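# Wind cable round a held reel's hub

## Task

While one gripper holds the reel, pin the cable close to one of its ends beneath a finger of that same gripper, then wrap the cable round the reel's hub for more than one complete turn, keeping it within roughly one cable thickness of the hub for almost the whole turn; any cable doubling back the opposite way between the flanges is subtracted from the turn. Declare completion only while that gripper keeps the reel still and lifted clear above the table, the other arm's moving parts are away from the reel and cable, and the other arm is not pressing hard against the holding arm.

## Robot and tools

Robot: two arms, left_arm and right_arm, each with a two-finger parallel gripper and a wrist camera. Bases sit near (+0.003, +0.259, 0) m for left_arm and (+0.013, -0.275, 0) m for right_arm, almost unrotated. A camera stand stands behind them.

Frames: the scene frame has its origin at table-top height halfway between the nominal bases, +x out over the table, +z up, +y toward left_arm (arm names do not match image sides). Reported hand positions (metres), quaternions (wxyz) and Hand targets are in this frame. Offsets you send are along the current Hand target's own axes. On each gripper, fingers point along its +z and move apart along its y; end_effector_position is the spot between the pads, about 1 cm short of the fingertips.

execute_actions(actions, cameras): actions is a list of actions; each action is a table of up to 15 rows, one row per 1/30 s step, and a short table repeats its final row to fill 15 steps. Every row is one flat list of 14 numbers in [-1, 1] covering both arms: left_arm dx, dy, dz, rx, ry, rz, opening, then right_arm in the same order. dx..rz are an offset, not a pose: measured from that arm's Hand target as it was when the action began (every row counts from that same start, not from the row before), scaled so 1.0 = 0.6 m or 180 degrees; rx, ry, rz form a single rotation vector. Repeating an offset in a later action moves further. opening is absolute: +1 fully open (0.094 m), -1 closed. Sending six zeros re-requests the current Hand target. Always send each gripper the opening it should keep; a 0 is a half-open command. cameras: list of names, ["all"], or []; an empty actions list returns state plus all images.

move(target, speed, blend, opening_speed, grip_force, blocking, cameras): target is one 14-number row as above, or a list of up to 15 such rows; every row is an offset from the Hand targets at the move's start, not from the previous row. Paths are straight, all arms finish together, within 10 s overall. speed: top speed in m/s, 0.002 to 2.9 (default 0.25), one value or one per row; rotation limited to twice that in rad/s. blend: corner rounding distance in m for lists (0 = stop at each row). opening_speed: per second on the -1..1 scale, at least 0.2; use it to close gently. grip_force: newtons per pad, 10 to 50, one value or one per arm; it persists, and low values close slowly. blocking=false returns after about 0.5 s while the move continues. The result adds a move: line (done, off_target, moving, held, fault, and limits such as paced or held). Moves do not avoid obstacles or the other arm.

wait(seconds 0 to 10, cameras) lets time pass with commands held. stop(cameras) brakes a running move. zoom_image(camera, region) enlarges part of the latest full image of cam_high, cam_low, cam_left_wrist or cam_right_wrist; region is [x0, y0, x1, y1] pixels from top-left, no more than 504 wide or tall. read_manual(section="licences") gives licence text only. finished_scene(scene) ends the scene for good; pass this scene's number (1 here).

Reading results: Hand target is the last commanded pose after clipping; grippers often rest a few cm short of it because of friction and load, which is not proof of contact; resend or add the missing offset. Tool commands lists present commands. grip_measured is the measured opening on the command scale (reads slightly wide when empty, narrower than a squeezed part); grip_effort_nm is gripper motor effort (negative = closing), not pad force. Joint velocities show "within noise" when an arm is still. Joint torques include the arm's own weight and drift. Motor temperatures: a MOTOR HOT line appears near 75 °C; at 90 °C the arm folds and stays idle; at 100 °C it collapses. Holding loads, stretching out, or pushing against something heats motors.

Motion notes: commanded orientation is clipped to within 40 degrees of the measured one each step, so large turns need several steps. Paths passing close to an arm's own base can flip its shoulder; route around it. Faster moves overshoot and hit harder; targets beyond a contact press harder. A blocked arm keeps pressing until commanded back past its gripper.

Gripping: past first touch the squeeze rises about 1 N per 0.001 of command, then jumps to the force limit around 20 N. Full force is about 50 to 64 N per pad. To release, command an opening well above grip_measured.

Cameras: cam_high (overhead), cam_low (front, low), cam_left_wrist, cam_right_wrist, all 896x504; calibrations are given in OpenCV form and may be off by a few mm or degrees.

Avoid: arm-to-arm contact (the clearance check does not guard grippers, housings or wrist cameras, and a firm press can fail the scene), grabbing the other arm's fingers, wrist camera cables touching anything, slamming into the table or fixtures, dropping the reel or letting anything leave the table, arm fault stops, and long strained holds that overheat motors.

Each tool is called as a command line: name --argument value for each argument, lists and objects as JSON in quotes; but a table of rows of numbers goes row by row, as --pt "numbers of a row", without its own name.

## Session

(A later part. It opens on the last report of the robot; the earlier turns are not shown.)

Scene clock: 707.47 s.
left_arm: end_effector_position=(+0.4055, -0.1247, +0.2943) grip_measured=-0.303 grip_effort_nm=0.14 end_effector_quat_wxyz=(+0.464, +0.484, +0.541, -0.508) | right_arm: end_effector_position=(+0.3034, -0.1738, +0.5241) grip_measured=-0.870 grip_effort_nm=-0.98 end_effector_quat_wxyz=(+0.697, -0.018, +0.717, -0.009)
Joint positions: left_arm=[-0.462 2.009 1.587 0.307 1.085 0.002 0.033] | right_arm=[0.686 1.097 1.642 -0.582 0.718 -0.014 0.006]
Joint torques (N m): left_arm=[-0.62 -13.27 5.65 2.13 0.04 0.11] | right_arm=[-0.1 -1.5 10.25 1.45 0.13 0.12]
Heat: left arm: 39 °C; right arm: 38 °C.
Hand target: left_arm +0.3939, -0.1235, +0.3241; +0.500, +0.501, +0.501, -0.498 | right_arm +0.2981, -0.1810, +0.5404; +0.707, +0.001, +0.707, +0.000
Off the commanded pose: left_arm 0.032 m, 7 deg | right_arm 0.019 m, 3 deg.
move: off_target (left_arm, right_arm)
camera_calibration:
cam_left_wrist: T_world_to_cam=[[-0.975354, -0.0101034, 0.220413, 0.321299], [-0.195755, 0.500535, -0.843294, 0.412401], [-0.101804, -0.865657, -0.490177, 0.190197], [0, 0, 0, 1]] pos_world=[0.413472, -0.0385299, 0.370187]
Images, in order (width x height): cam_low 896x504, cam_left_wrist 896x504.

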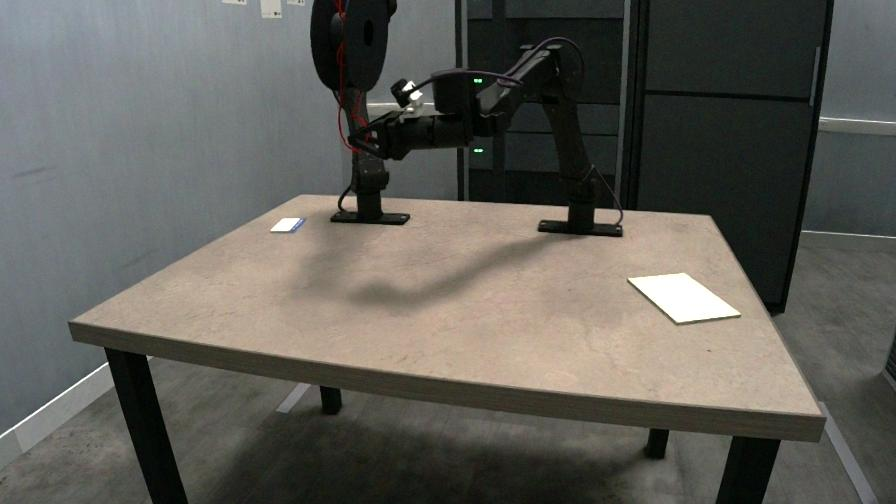

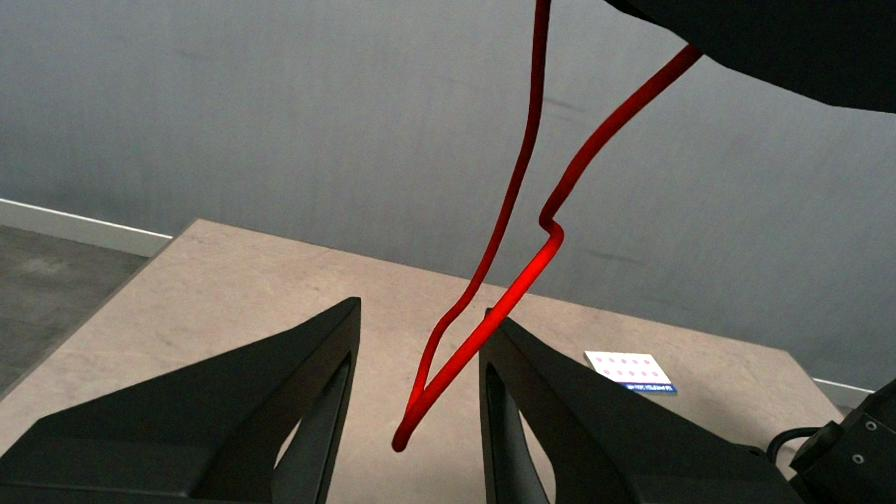

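move --pt "0 0 -0.035 0 0 0 -0.3 0 0 0 0 0 0 -1" --pt "0 0 -0.035 0 0 0 -1 0 0 0 0 0 0 -1" --pt "0 0 -0.035 0 0 0 -1 0 0 0 0 0 0 -1" --pt "0.12 0 -0.18 0 0 0 -1 0 0 0 0 0 0 -1" --speed 0.08 --cameras '["cam_left_wrist","cam_low","cam_right_wrist"]'

zoom_image --camera "cam_low" --region '[300, 0, 480, 200]'

Scene clock: 715.30 s.
left_arm: end_effector_position=(+0.3993, -0.0216, +0.2419) grip_measured=-0.949 grip_effort_nm=-1.03 end_effector_quat_wxyz=(+0.487, +0.492, +0.517, -0.503) | right_arm: end_effector_position=(+0.3055, -0.1696, +0.5148) grip_measured=-0.870 grip_effort_nm=-0.98 end_effector_quat_wxyz=(+0.685, -0.027, +0.728, -0.010)
Joint positions: left_arm=[-0.241 1.931 1.219 0.635 1.309 0.034 0.002] | right_arm=[0.686 1.106 1.642 -0.616 0.705 0 0.006]
Joint torques (N m): left_arm=[1.05 -10.43 4.67 1.77 0.18 -0.08] | right_arm=[0.01 -2.89 10.19 1.77 0.28 0.05]
Heat: left arm: 39 °C; right arm: 37 °C.
Hand target: left_arm +0.3937, -0.0152, +0.2525; +0.500, +0.501, +0.501, -0.498 | right_arm +0.2982, -0.1809, +0.5403; +0.707, +0.001, +0.707, +0.000
Off the commanded pose: left_arm 0.014 m, 3 deg | right_arm 0.029 m, 5 deg.
move: off_target (left_arm, right_arm); target 2's new opening was sent with left_arm's hand 0.031 m and 7 deg from that target
camera_calibration:
cam_left_wrist: T_world_to_cam=[[-0.986814, -0.00054058, 0.161858, 0.346899], [-0.142889, 0.47266, -0.869584, 0.300107], [-0.0760338, -0.881245, -0.466504, 0.236785], [0, 0, 0, 1]] pos_world=[0.403211, 0.0670046, 0.315281]
cam_right_wrist: T_world_to_cam=[[0.0104735, -0.985426, 0.169785, -0.264852], [-0.511863, -0.151145, -0.845666, 0.585614], [0.859003, -0.0780494, -0.505986, 0.0997835], [0, 0, 0, 1]] pos_world=[0.216814, -0.164691, 0.590691]
Images, in order (width x height): cam_low 896x504, cam_left_wrist 896x504, cam_right_wrist 896x504.

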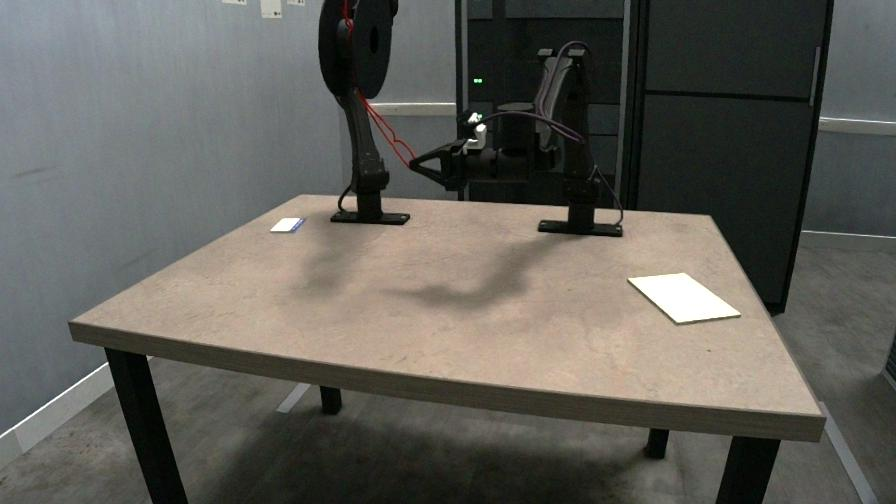

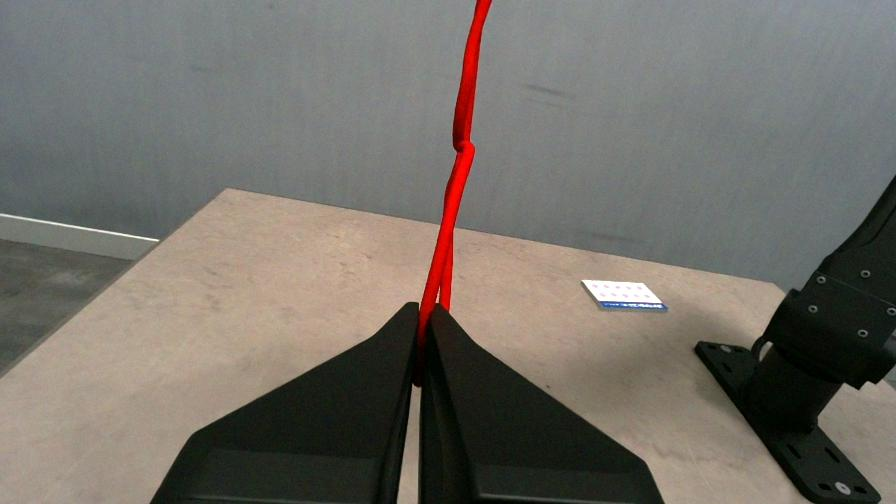

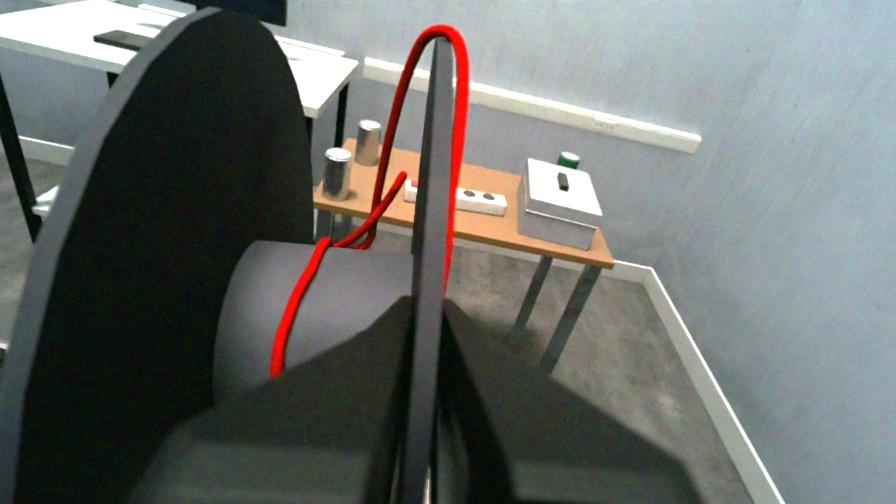

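Scaled by 2.520 from the camera's 896x504 image, which has a finer 1280x720 frame.

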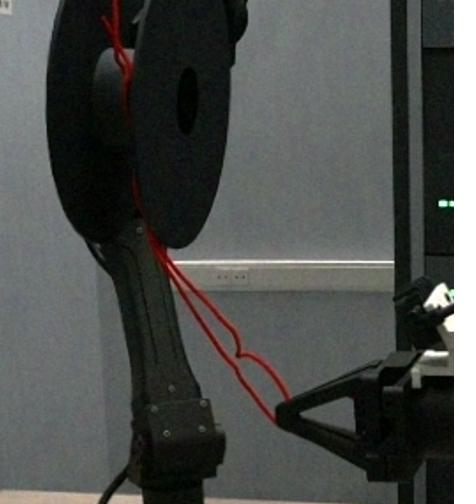

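move --pt "-0.09 0.01 0.12 0 0 0 -1 0 0 0 0 0 0 -1" --pt "-0.09 0.01 0.12 0 0 0 -0.3 0 0 0 0 0 0 -1" --pt "-0.09 0.01 0.0 0 0 0 -0.3 0 0 0 0 0 0 -1" --speed 0.1 --cameras '["cam_left_wrist","cam_low"]'

zoom_image --camera "cam_low" --region '[310, 70, 450, 200]'

Scene clock: 726.23 s.
left_arm: end_effector_position=(+0.4120, -0.0187, +0.2934) grip_measured=-0.303 grip_effort_nm=0.14 end_effector_quat_wxyz=(+0.494, +0.487, +0.516, -0.502) | right_arm: end_effector_position=(+0.3055, -0.1696, +0.5148) grip_measured=-0.870 grip_effort_nm=-0.98 end_effector_quat_wxyz=(+0.685, -0.030, +0.728, -0.013)
Joint positions: left_arm=[-0.228 1.899 1.37 0.5 1.311 -0.009 0.033] | right_arm=[0.686 1.106 1.642 -0.616 0.705 -0.009 0.006]
Joint torques (N m): left_arm=[0.18 -11.9 5.38 1.25 0.17 0.18] | right_arm=[0.16 -2.66 10.06 1.77 0.24 0.03]
Heat: left arm: 39 °C; right arm: 37 °C.
Hand target: left_arm +0.3997, -0.0153, +0.3066; +0.500, +0.501, +0.501, -0.498 | right_arm +0.2982, -0.1809, +0.5403; +0.707, +0.001, +0.707, +0.000
Off the commanded pose: left_arm 0.018 m, 2 deg | right_arm 0.029 m, 5 deg.
move: off_target (left_arm, right_arm); target 2's new opening was sent with left_arm's hand 0.011 m and 1 deg from that target
camera_calibration:
cam_left_wrist: T_world_to_cam=[[-0.987397, -0.0104982, 0.157917, 0.352304], [-0.14499, 0.460025, -0.875988, 0.347731], [-0.0634494, -0.887844, -0.45575, 0.255874], [0, 0, 0, 1]] pos_world=[0.414516, 0.0709098, 0.365588]
Images, in order (width x height): cam_low 896x504, cam_left_wrist 896x504.

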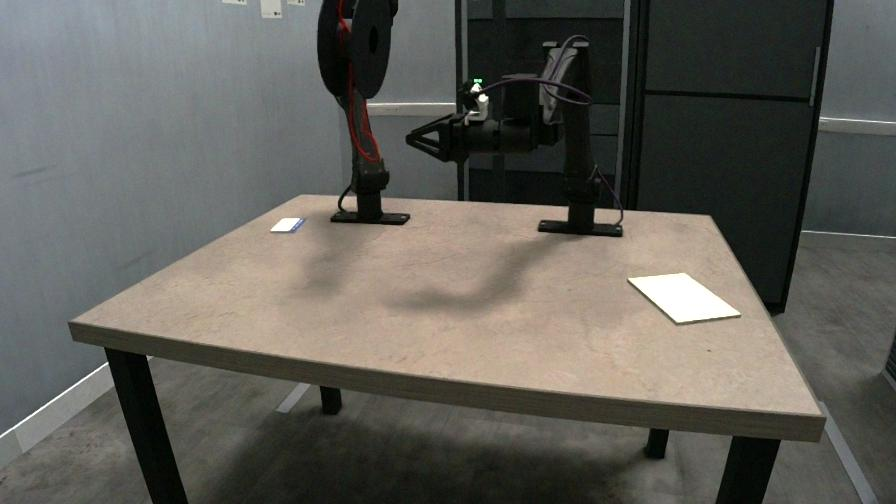

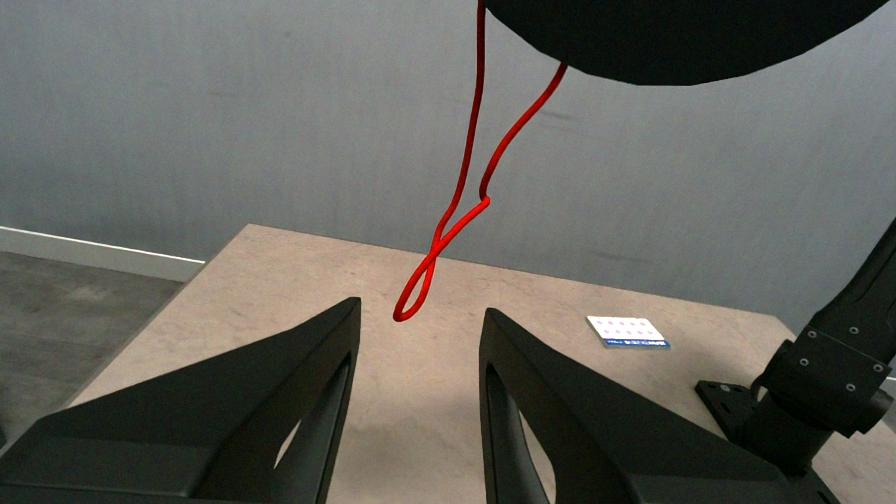

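Scaled by 3.600 from the camera's 896x504 image, which has a finer 1280x720 frame.

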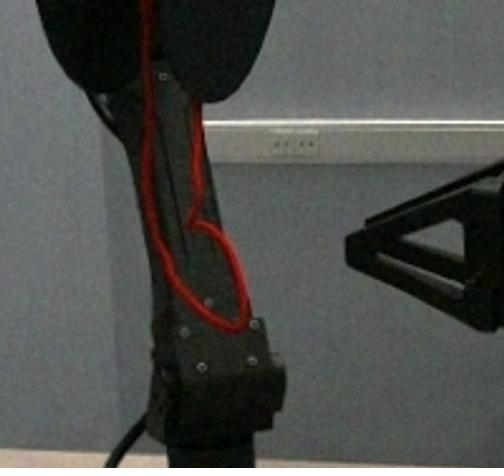

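move --pt "-0.02 -0.038 0.15 0 0 0 -0.3 0 0 0 0 0 0 -1" --speed 0.1 --cameras '["cam_left_wrist","cam_low"]'

zoom_image --camera "cam_low" --region '[310, 70, 450, 200]'

Scene clock: 733.00 s.
left_arm: end_effector_position=(+0.3770, -0.1051, +0.2952) grip_measured=-0.303 grip_effort_nm=0.14 end_effector_quat_wxyz=(+0.484, +0.495, +0.512, -0.508) | right_arm: end_effector_position=(+0.3055, -0.1696, +0.5148) grip_measured=-0.870 grip_effort_nm=-0.98 end_effector_quat_wxyz=(+0.685, -0.030, +0.728, -0.013)
Joint positions: left_arm=[-0.447 1.899 1.386 0.479 1.119 -0.009 0.033] | right_arm=[0.686 1.106 1.642 -0.616 0.705 -0.009 0.006]
Joint torques (N m): left_arm=[-0.2 -10.41 10.39 1.19 -0.14 0.09] | right_arm=[0.05 -2.62 10.13 1.77 0.23 0.05]
Heat: left arm: 39 °C; right arm: 37 °C.
Hand target: left_arm +0.3771, -0.1055, +0.3183; +0.500, +0.501, +0.501, -0.498 | right_arm +0.2982, -0.1809, +0.5403; +0.707, +0.001, +0.707, +0.000
Off the commanded pose: left_arm 0.023 m, 3 deg | right_arm 0.029 m, 5 deg.
move: off_target (left_arm, right_arm)
camera_calibration:
cam_left_wrist: T_world_to_cam=[[-0.986727, 0.0155771, 0.161637, 0.317867], [-0.135378, 0.470785, -0.871799, 0.380389], [-0.0896764, -0.88211, -0.462428, 0.190171], [0, 0, 0, 1]] pos_world=[0.382198, -0.0162816, 0.368184]
Images, in order (width x height): cam_low 896x504, cam_left_wrist 896x504.

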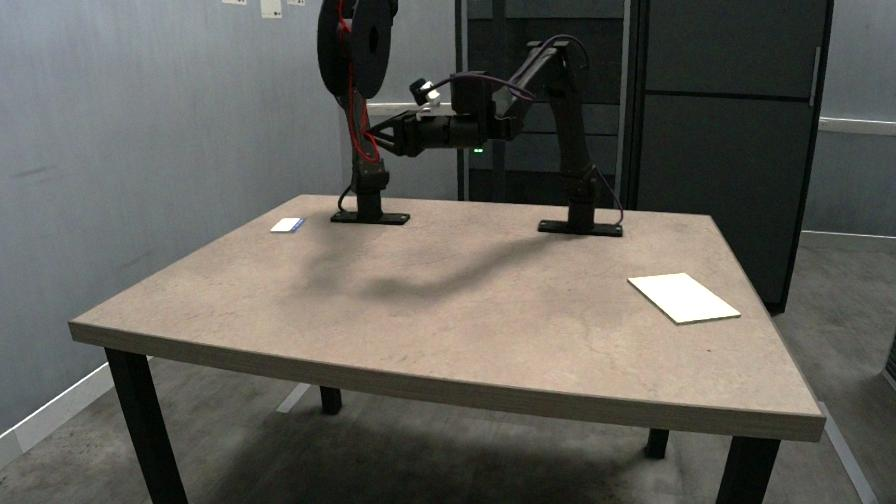

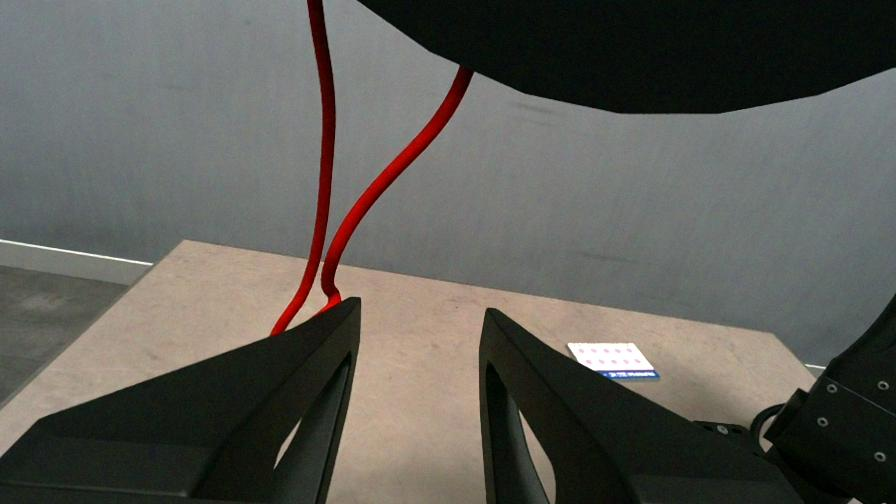

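Scaled by 3.600 from the camera's 896x504 image, which has a finer 1280x720 frame.

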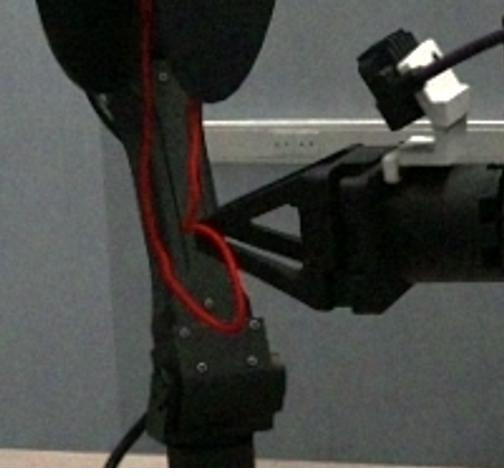

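move --pt "0 0 -0.06 0 0 0 -0.3 0 0 0 0 0 0 -1" --pt "-0.005 0.045 -0.05 0 0 0 -0.3 0 0 0 0 0 0 -1" --pt "-0.01 0.045 0.04 0 0 0 -0.3 0 0 0 0 0 0 -1" --speed 0.1 --cameras '["cam_left_wrist","cam_low"]'

zoom_image --camera "cam_low" --region '[310, 70, 450, 200]'

Scene clock: 740.53 s.
left_arm: end_effector_position=(+0.3957, -0.1277, +0.3187) grip_measured=-0.303 grip_effort_nm=0.15 end_effector_quat_wxyz=(+0.493, +0.503, +0.497, -0.507) | right_arm: end_effector_position=(+0.3055, -0.1696, +0.5148) grip_measured=-0.870 grip_effort_nm=-0.98 end_effector_quat_wxyz=(+0.685, -0.030, +0.728, -0.013)
Joint positions: left_arm=[-0.472 1.993 1.59 0.402 1.108 -0.009 0.033] | right_arm=[0.686 1.106 1.642 -0.616 0.705 -0.009 0.006]
Joint torques (N m): left_arm=[0.17 -8.44 10.56 1.22 -0.16 0.11] | right_arm=[-0.02 -2.47 10.21 1.76 0.26 0.05]
Heat: left arm: 39 °C; right arm: 37 °C.
Hand target: left_arm +0.4041, -0.1294, +0.3241; +0.500, +0.501, +0.501, -0.498 | right_arm +0.2982, -0.1809, +0.5403; +0.707, +0.001, +0.707, +0.000
Off the commanded pose: left_arm 0.010 m, 1 deg | right_arm 0.029 m, 5 deg.
move: off_target (right_arm)
camera_calibration:
cam_left_wrist: T_world_to_cam=[[-0.990944, 0.0314186, 0.130552, 0.346445], [-0.101748, 0.458761, -0.882715, 0.402686], [-0.0876256, -0.888004, -0.451409, 0.177774], [0, 0, 0, 1]] pos_world=[0.399857, -0.0377578, 0.390477]
Images, in order (width x height): cam_low 896x504, cam_left_wrist 896x504.

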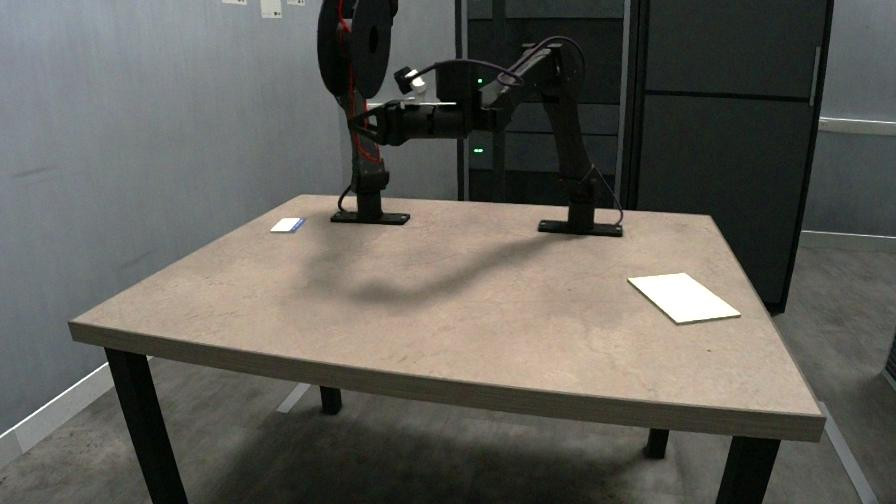

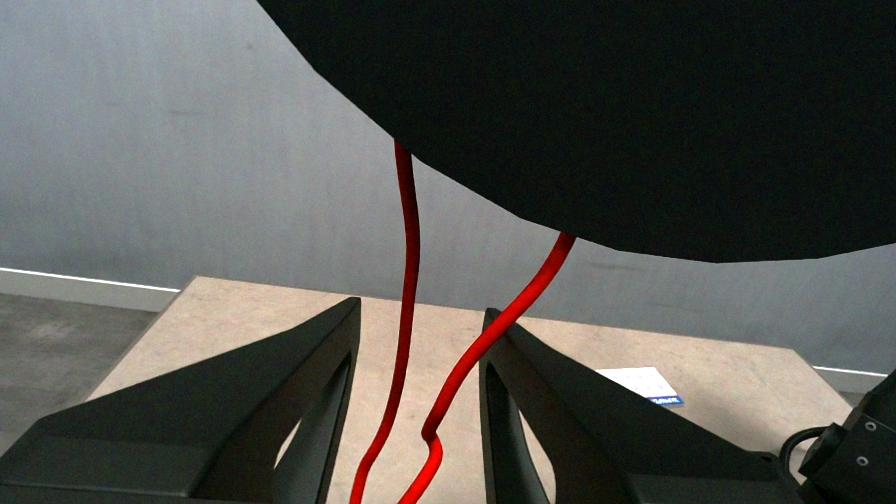

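Scaled by 3.600 from the camera's 896x504 image, which has a finer 1280x720 frame.

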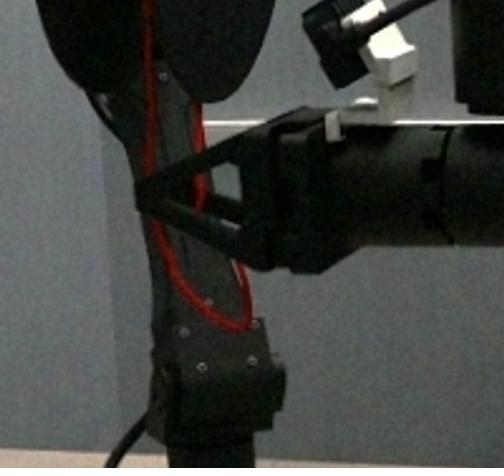

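move --pt "0.025 -0.005 -0.045 0 0 0 -0.3 0 0 0 0 0 0 -1" --pt "0.025 -0.005 -0.045 0 0 0 -0.6 0 0 0 0 0 0 -1" --speed 0.1 --cameras '["cam_left_wrist","cam_low"]'

zoom_image --camera "cam_low" --region '[310, 70, 450, 200]'

Scene clock: 745.23 s.
left_arm: end_effector_position=(+0.4102, -0.1057, +0.2932) grip_measured=-0.597 grip_effort_nm=-0.15 end_effector_quat_wxyz=(+0.481, +0.484, +0.529, -0.504) | right_arm: end_effector_position=(+0.3055, -0.1696, +0.5148) grip_measured=-0.870 grip_effort_nm=-0.98 end_effector_quat_wxyz=(+0.685, -0.030, +0.728, -0.013)
Joint positions: left_arm=[-0.42 1.993 1.527 0.4 1.118 -0.009 0.019] | right_arm=[0.686 1.106 1.642 -0.616 0.705 -0.009 0.006]
Joint torques (N m): left_arm=[0.13 -11.7 5.68 1.82 0.18 0.18] | right_arm=[0.1 -2.47 10.17 1.73 0.29 0.04]
Heat: left arm: 39 °C; right arm: 37 °C.
Hand target: left_arm +0.4011, -0.1023, +0.3094; +0.500, +0.501, +0.501, -0.498 | right_arm +0.2982, -0.1809, +0.5403; +0.707, +0.001, +0.707, +0.000
Off the commanded pose: left_arm 0.019 m, 4 deg | right_arm 0.029 m, 5 deg.
move: off_target (left_arm, right_arm); target 2's new opening was sent with left_arm's hand 0.019 m and 4 deg from that target
camera_calibration:
cam_left_wrist: T_world_to_cam=[[-0.981916, -0.0144649, 0.188764, 0.337876], [-0.172618, 0.477862, -0.861308, 0.396354], [-0.0777443, -0.878316, -0.471717, 0.189914], [0, 0, 0, 1]] pos_world=[0.414948, -0.0177108, 0.36719]
Images, in order (width x height): cam_low 896x504, cam_left_wrist 896x504.

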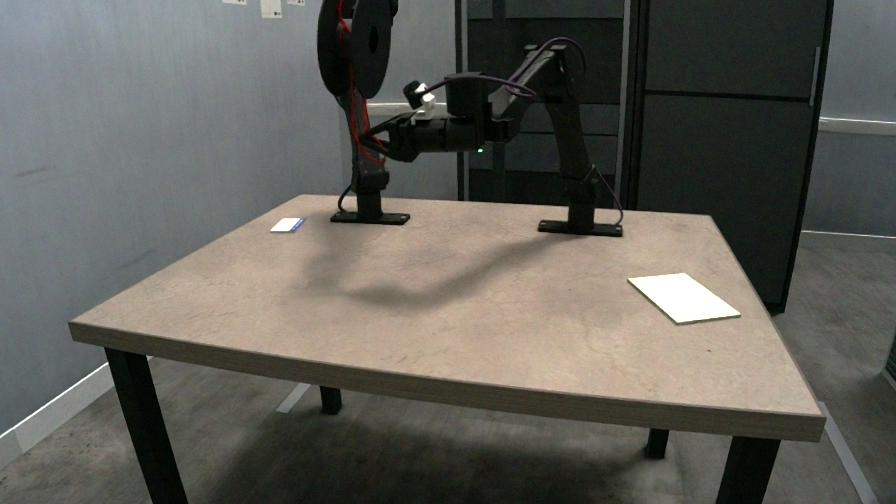

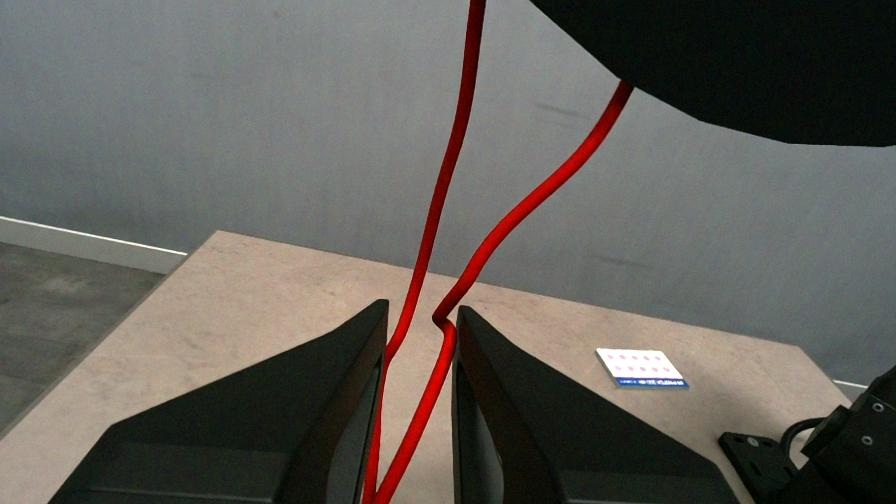

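Scaled by 3.600 from the camera's 896x504 image, which has a finer 1280x720 frame.

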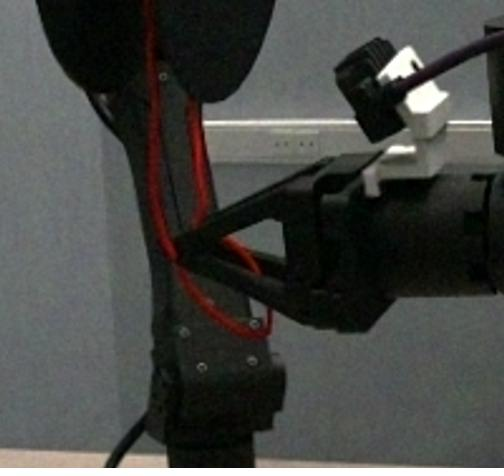

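move --pt "0.0 -0.02 -0.015 0 0 0 -0.7 0 0 0 0 0 0 -1" --pt "0.0 -0.02 -0.015 0 0 0 -1 0 0 0 0 0 0 -1" --pt "0.0 -0.02 -0.03 0 0 0 -1 0 0 0 0 0 0 -1" --pt "0.05 -0.02 -0.13 0 0 0 -1 0 0 0 0 0 0 -1" --speed 0.08 --cameras '["cam_left_wrist","cam_low"]'

zoom_image --camera "cam_low" --region '[300, 0, 450, 170]'

Scene clock: 752.77 s.
left_arm: end_effector_position=(+0.3916, -0.0330, +0.2731) grip_measured=-0.951 grip_effort_nm=-1.03 end_effector_quat_wxyz=(+0.489, +0.498, +0.508, -0.505) | right_arm: end_effector_position=(+0.3048, -0.1657, +0.5124) grip_measured=-0.870 grip_effort_nm=-0.98 end_effector_quat_wxyz=(+0.682, -0.034, +0.730, -0.003)
Joint positions: left_arm=[-0.271 1.881 1.27 0.564 1.296 0.019 0.002] | right_arm=[0.69 1.106 1.642 -0.626 0.69 0.006 0.006]
Joint torques (N m): left_arm=[1.48 -10.18 4.56 1.6 0.12 -0.02] | right_arm=[-0.09 -2.91 9.89 1.88 0.45 0.01]
Heat: left arm: 39 °C; right arm: 37 °C.
Hand target: left_arm +0.3889, -0.0243, +0.2794; +0.500, +0.501, +0.501, -0.498 | right_arm +0.2982, -0.1809, +0.5403; +0.707, +0.001, +0.707, +0.000
Off the commanded pose: left_arm 0.011 m, 2 deg | right_arm 0.032 m, 6 deg.
move: off_target (left_arm, right_arm); target 2's new opening was sent with left_arm's hand 0.026 m and 6 deg from that target
camera_calibration:
cam_left_wrist: T_world_to_cam=[[-0.988953, 0.0164365, 0.147315, 0.339536], [-0.122555, 0.468371, -0.874991, 0.324859], [-0.0833801, -0.883379, -0.461183, 0.24209], [0, 0, 0, 1]] pos_world=[0.395784, 0.0561215, 0.345878]
Images, in order (width x height): cam_low 896x504, cam_left_wrist 896x504.

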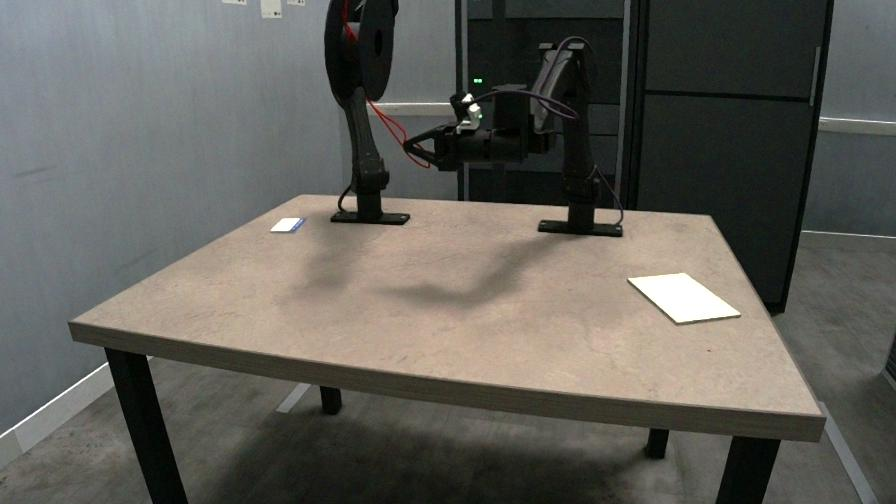

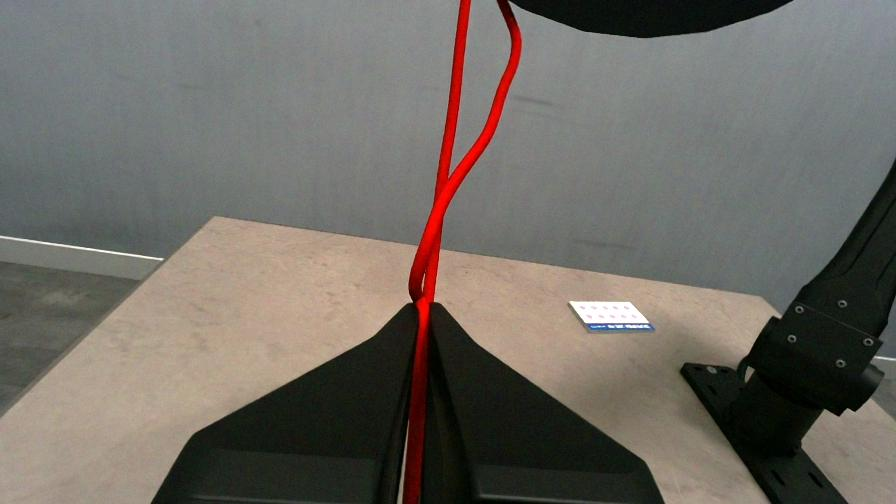

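Scaled by 2.965 from the camera's 896x504 image, which has a finer 1280x720 frame.

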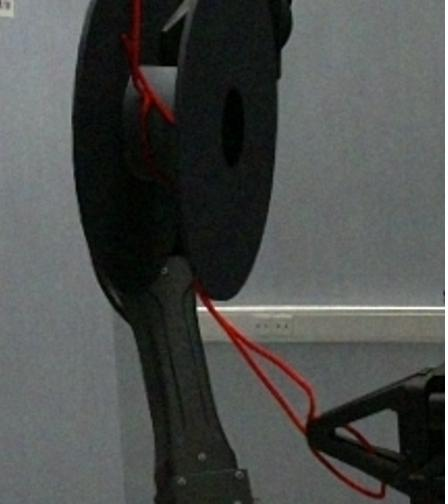

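move --pt "-0.05 0.015 0.08 0 0 0 -1 0 0 0 0 0 0 -1" --pt "-0.05 0.015 0.08 0 0 0 -0.3 0 0 0 0 0 0 -1" --pt "-0.06 0.015 -0.02 0 0 0 -0.3 0 0 0 0 0 0 -1" --speed 0.1 --cameras '["cam_left_wrist","cam_low"]'

zoom_image --camera "cam_low" --region '[300, 0, 450, 170]'

Scene clock: 761.73 s.
left_arm: end_effector_position=(+0.4104, -0.0151, +0.3048) grip_measured=-0.303 grip_effort_nm=0.14 end_effector_quat_wxyz=(+0.503, +0.494, +0.507, -0.496) | right_arm: end_effector_position=(+0.3050, -0.1685, +0.5129) grip_measured=-0.870 grip_effort_nm=-0.98 end_effector_quat_wxyz=(+0.683, -0.031, +0.730, -0.012)
Joint positions: left_arm=[-0.22 1.881 1.383 0.492 1.319 0 0.033] | right_arm=[0.69 1.106 1.642 -0.625 0.705 -0.003 0.006]
Joint torques (N m): left_arm=[0.1 -11.69 5.41 1.11 0.16 0.03] | right_arm=[-0.34 -2.84 10.17 1.84 0.31 0.01]
Heat: left arm: 39 °C; right arm: 38 °C.
Hand target: left_arm +0.3978, -0.0124, +0.3156; +0.500, +0.501, +0.501, -0.498 | right_arm +0.2982, -0.1809, +0.5403; +0.707, +0.001, +0.707, +0.000
Off the commanded pose: left_arm 0.017 m, 1 deg | right_arm 0.031 m, 6 deg.
move: off_target (left_arm, right_arm)
camera_calibration:
cam_left_wrist: T_world_to_cam=[[-0.991822, -0.00965024, 0.127261, 0.360114], [-0.117656, 0.455507, -0.882423, 0.346581], [-0.0494527, -0.89018, -0.452917, 0.257599], [0, 0, 0, 1]] pos_world=[0.410686, 0.0749149, 0.376674]
Images, in order (width x height): cam_low 896x504, cam_left_wrist 896x504.

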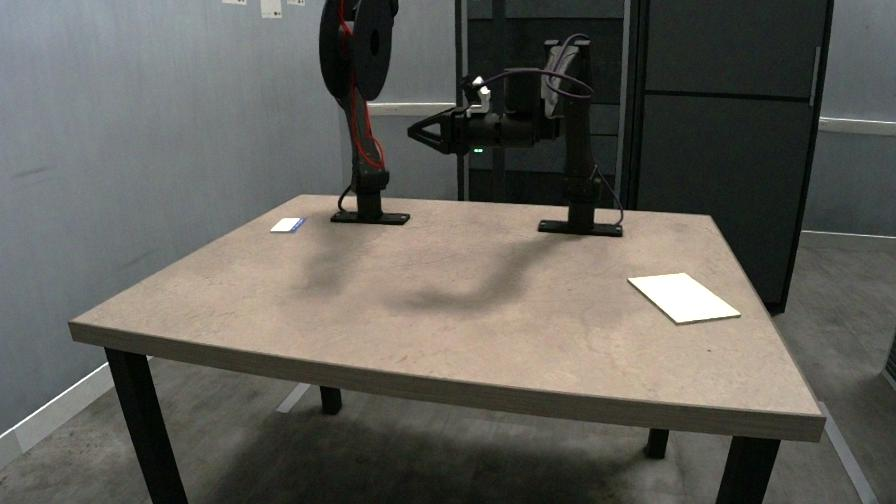

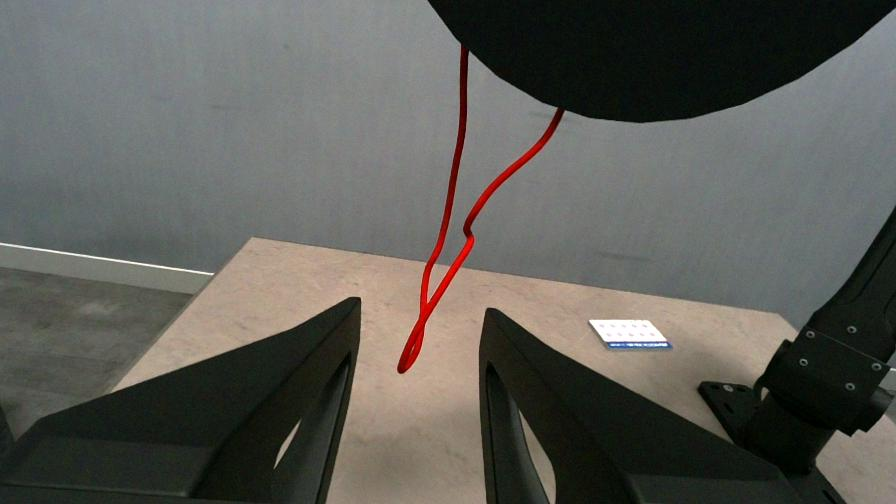

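Scaled by 2.965 from the camera's 896x504 image, which has a finer 1280x720 frame.

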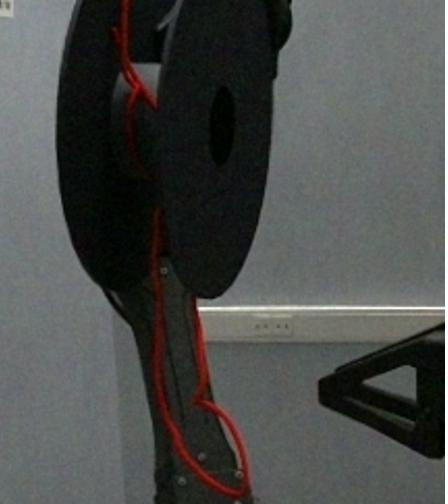

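move --pt "-0.045 -0.063 0.0 0 0 0 -0.5 0 0 0 0 0 0 -1" --pt "-0.049 -0.063 0.17 0 0 0 -0.5 0 0 0 0 0 0 -1" --speed 0.1 --cameras '["cam_left_wrist","cam_low"]'

zoom_image --camera "cam_low" --region '[300, 0, 450, 170]'

Scene clock: 769.43 s.
left_arm: end_effector_position=(+0.3538, -0.1116, +0.3362) grip_measured=-0.497 grip_effort_nm=-0.15 end_effector_quat_wxyz=(+0.493, +0.502, +0.499, -0.506) | right_arm: end_effector_position=(+0.3050, -0.1685, +0.5129) grip_measured=-0.870 grip_effort_nm=-0.98 end_effector_quat_wxyz=(+0.683, -0.031, +0.730, -0.012)
Joint positions: left_arm=[-0.485 1.809 1.418 0.386 1.09 -0.006 0.024] | right_arm=[0.69 1.106 1.642 -0.625 0.705 -0.003 0.006]
Joint torques (N m): left_arm=[-0.23 -7.21 10.84 1.22 -0.15 0.07] | right_arm=[-0.31 -2.76 10.02 1.84 0.31 -0.02]
Heat: left arm: 39 °C; right arm: 38 °C.
Hand target: left_arm +0.3602, -0.1147, +0.3444; +0.500, +0.501, +0.501, -0.498 | right_arm +0.2982, -0.1809, +0.5403; +0.707, +0.001, +0.707, +0.000
Off the commanded pose: left_arm 0.011 m, 1 deg | right_arm 0.031 m, 6 deg.
move: off_target (left_arm, right_arm)
camera_calibration:
cam_left_wrist: T_world_to_cam=[[-0.990906, 0.0264667, 0.131929, 0.301248], [-0.105072, 0.460293, -0.881527, 0.407338], [-0.0840569, -0.887373, -0.453326, 0.195752], [0, 0, 0, 1]] pos_world=[0.357762, -0.021763, 0.408076]
Images, in order (width x height): cam_low 896x504, cam_left_wrist 896x504.

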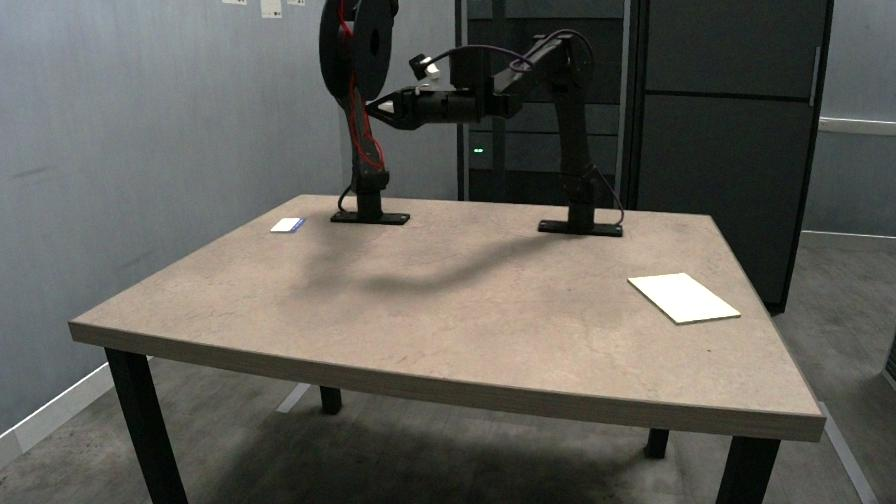

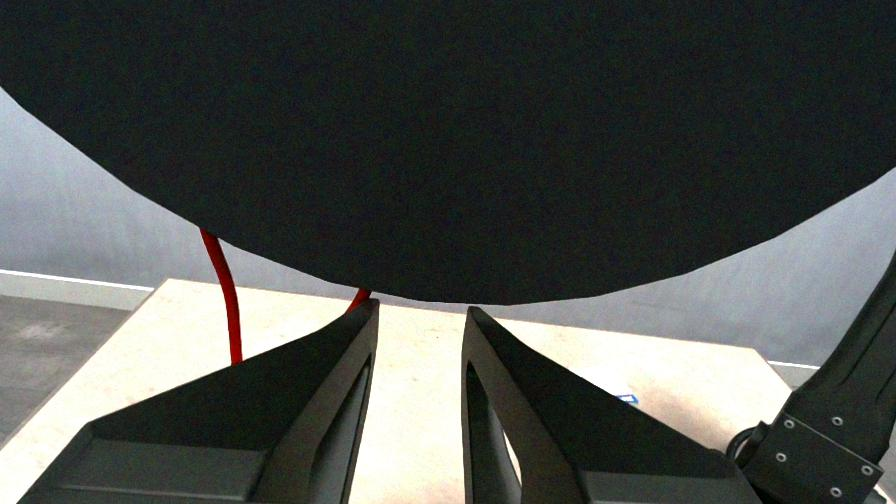

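Scaled by 2.965 from the camera's 896x504 image, which has a finer 1280x720 frame.

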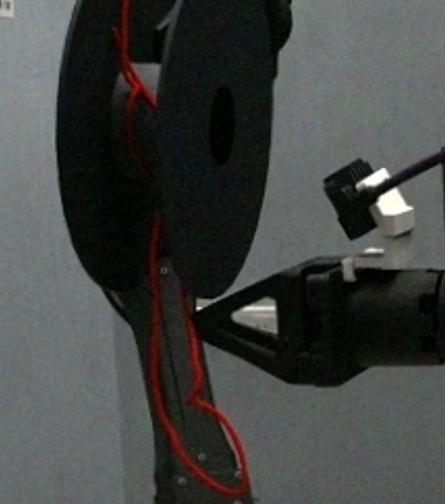

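move --pt "0 0 -0.05 0 0 0 -0.5 0 0 0 0 0 0 -1" --pt "0.01 0.027 -0.05 0 0 0 -0.5 0 0 0 0 0 0 -1" --pt "0.01 0.03 0.04 0 0 0 -0.5 0 0 0 0 0 0 -1" --speed 0.1 --cameras '["cam_left_wrist","cam_low"]'

zoom_image --camera "cam_low" --region '[300, 0, 450, 170]'

Scene clock: 775.57 s.
left_arm: end_effector_position=(+0.3715, -0.1361, +0.3314) grip_measured=-0.497 grip_effort_nm=-0.15 end_effector_quat_wxyz=(+0.493, +0.503, +0.498, -0.506) | right_arm: end_effector_position=(+0.3050, -0.1696, +0.5130) grip_measured=-0.870 grip_effort_nm=-0.98 end_effector_quat_wxyz=(+0.683, -0.030, +0.730, -0.015)
Joint positions: left_arm=[-0.515 1.917 1.538 0.376 1.062 -0.006 0.024] | right_arm=[0.69 1.106 1.642 -0.625 0.712 -0.004 0.006]
Joint torques (N m): left_arm=[-0.09 -8.1 10.67 1.23 -0.13 0.08] | right_arm=[-0.28 -2.67 10.04 1.83 0.2 -0.02]
Heat: left arm: 39 °C; right arm: 38 °C.
Hand target: left_arm +0.3783, -0.1386, +0.3384; +0.500, +0.501, +0.501, -0.498 | right_arm +0.2982, -0.1809, +0.5403; +0.707, +0.001, +0.707, +0.000
Off the commanded pose: left_arm 0.010 m, 1 deg | right_arm 0.030 m, 5 deg.
move: off_target (right_arm)
camera_calibration:
cam_left_wrist: T_world_to_cam=[[-0.991053, 0.0290485, 0.130267, 0.32091], [-0.102459, 0.459893, -0.882043, 0.41545], [-0.0855311, -0.887499, -0.452803, 0.173661], [0, 0, 0, 1]] pos_world=[0.375459, -0.0462607, 0.403276]
Images, in order (width x height): cam_low 896x504, cam_left_wrist 896x504.

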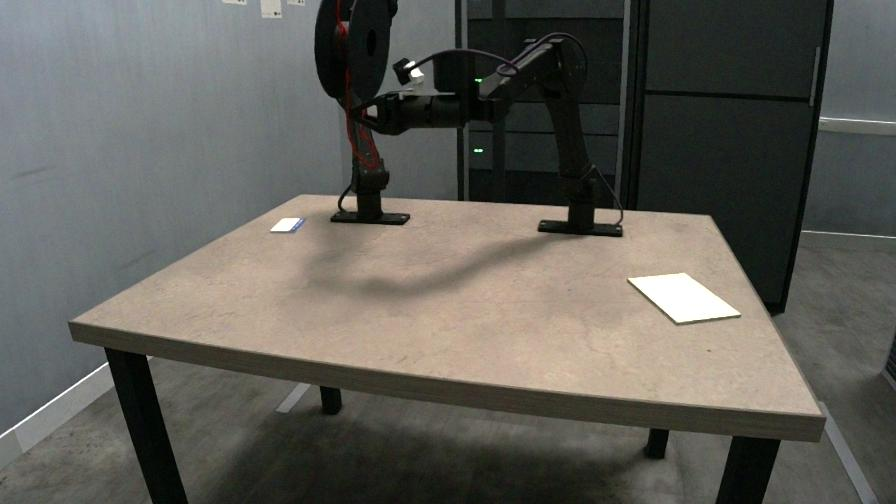

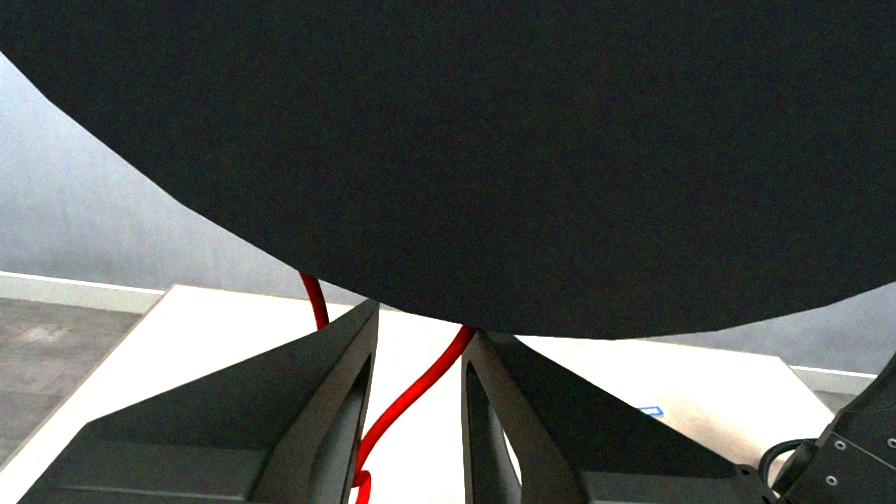

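Scaled by 2.965 from the camera's 896x504 image, which has a finer 1280x720 frame.

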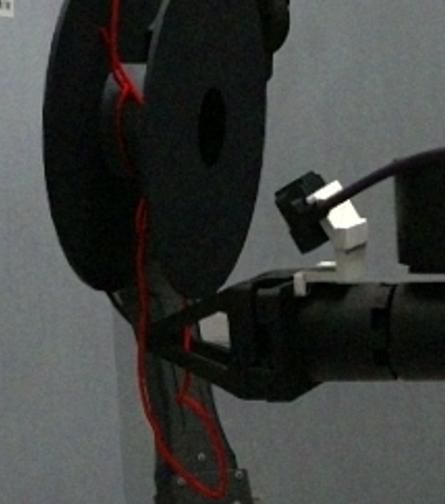

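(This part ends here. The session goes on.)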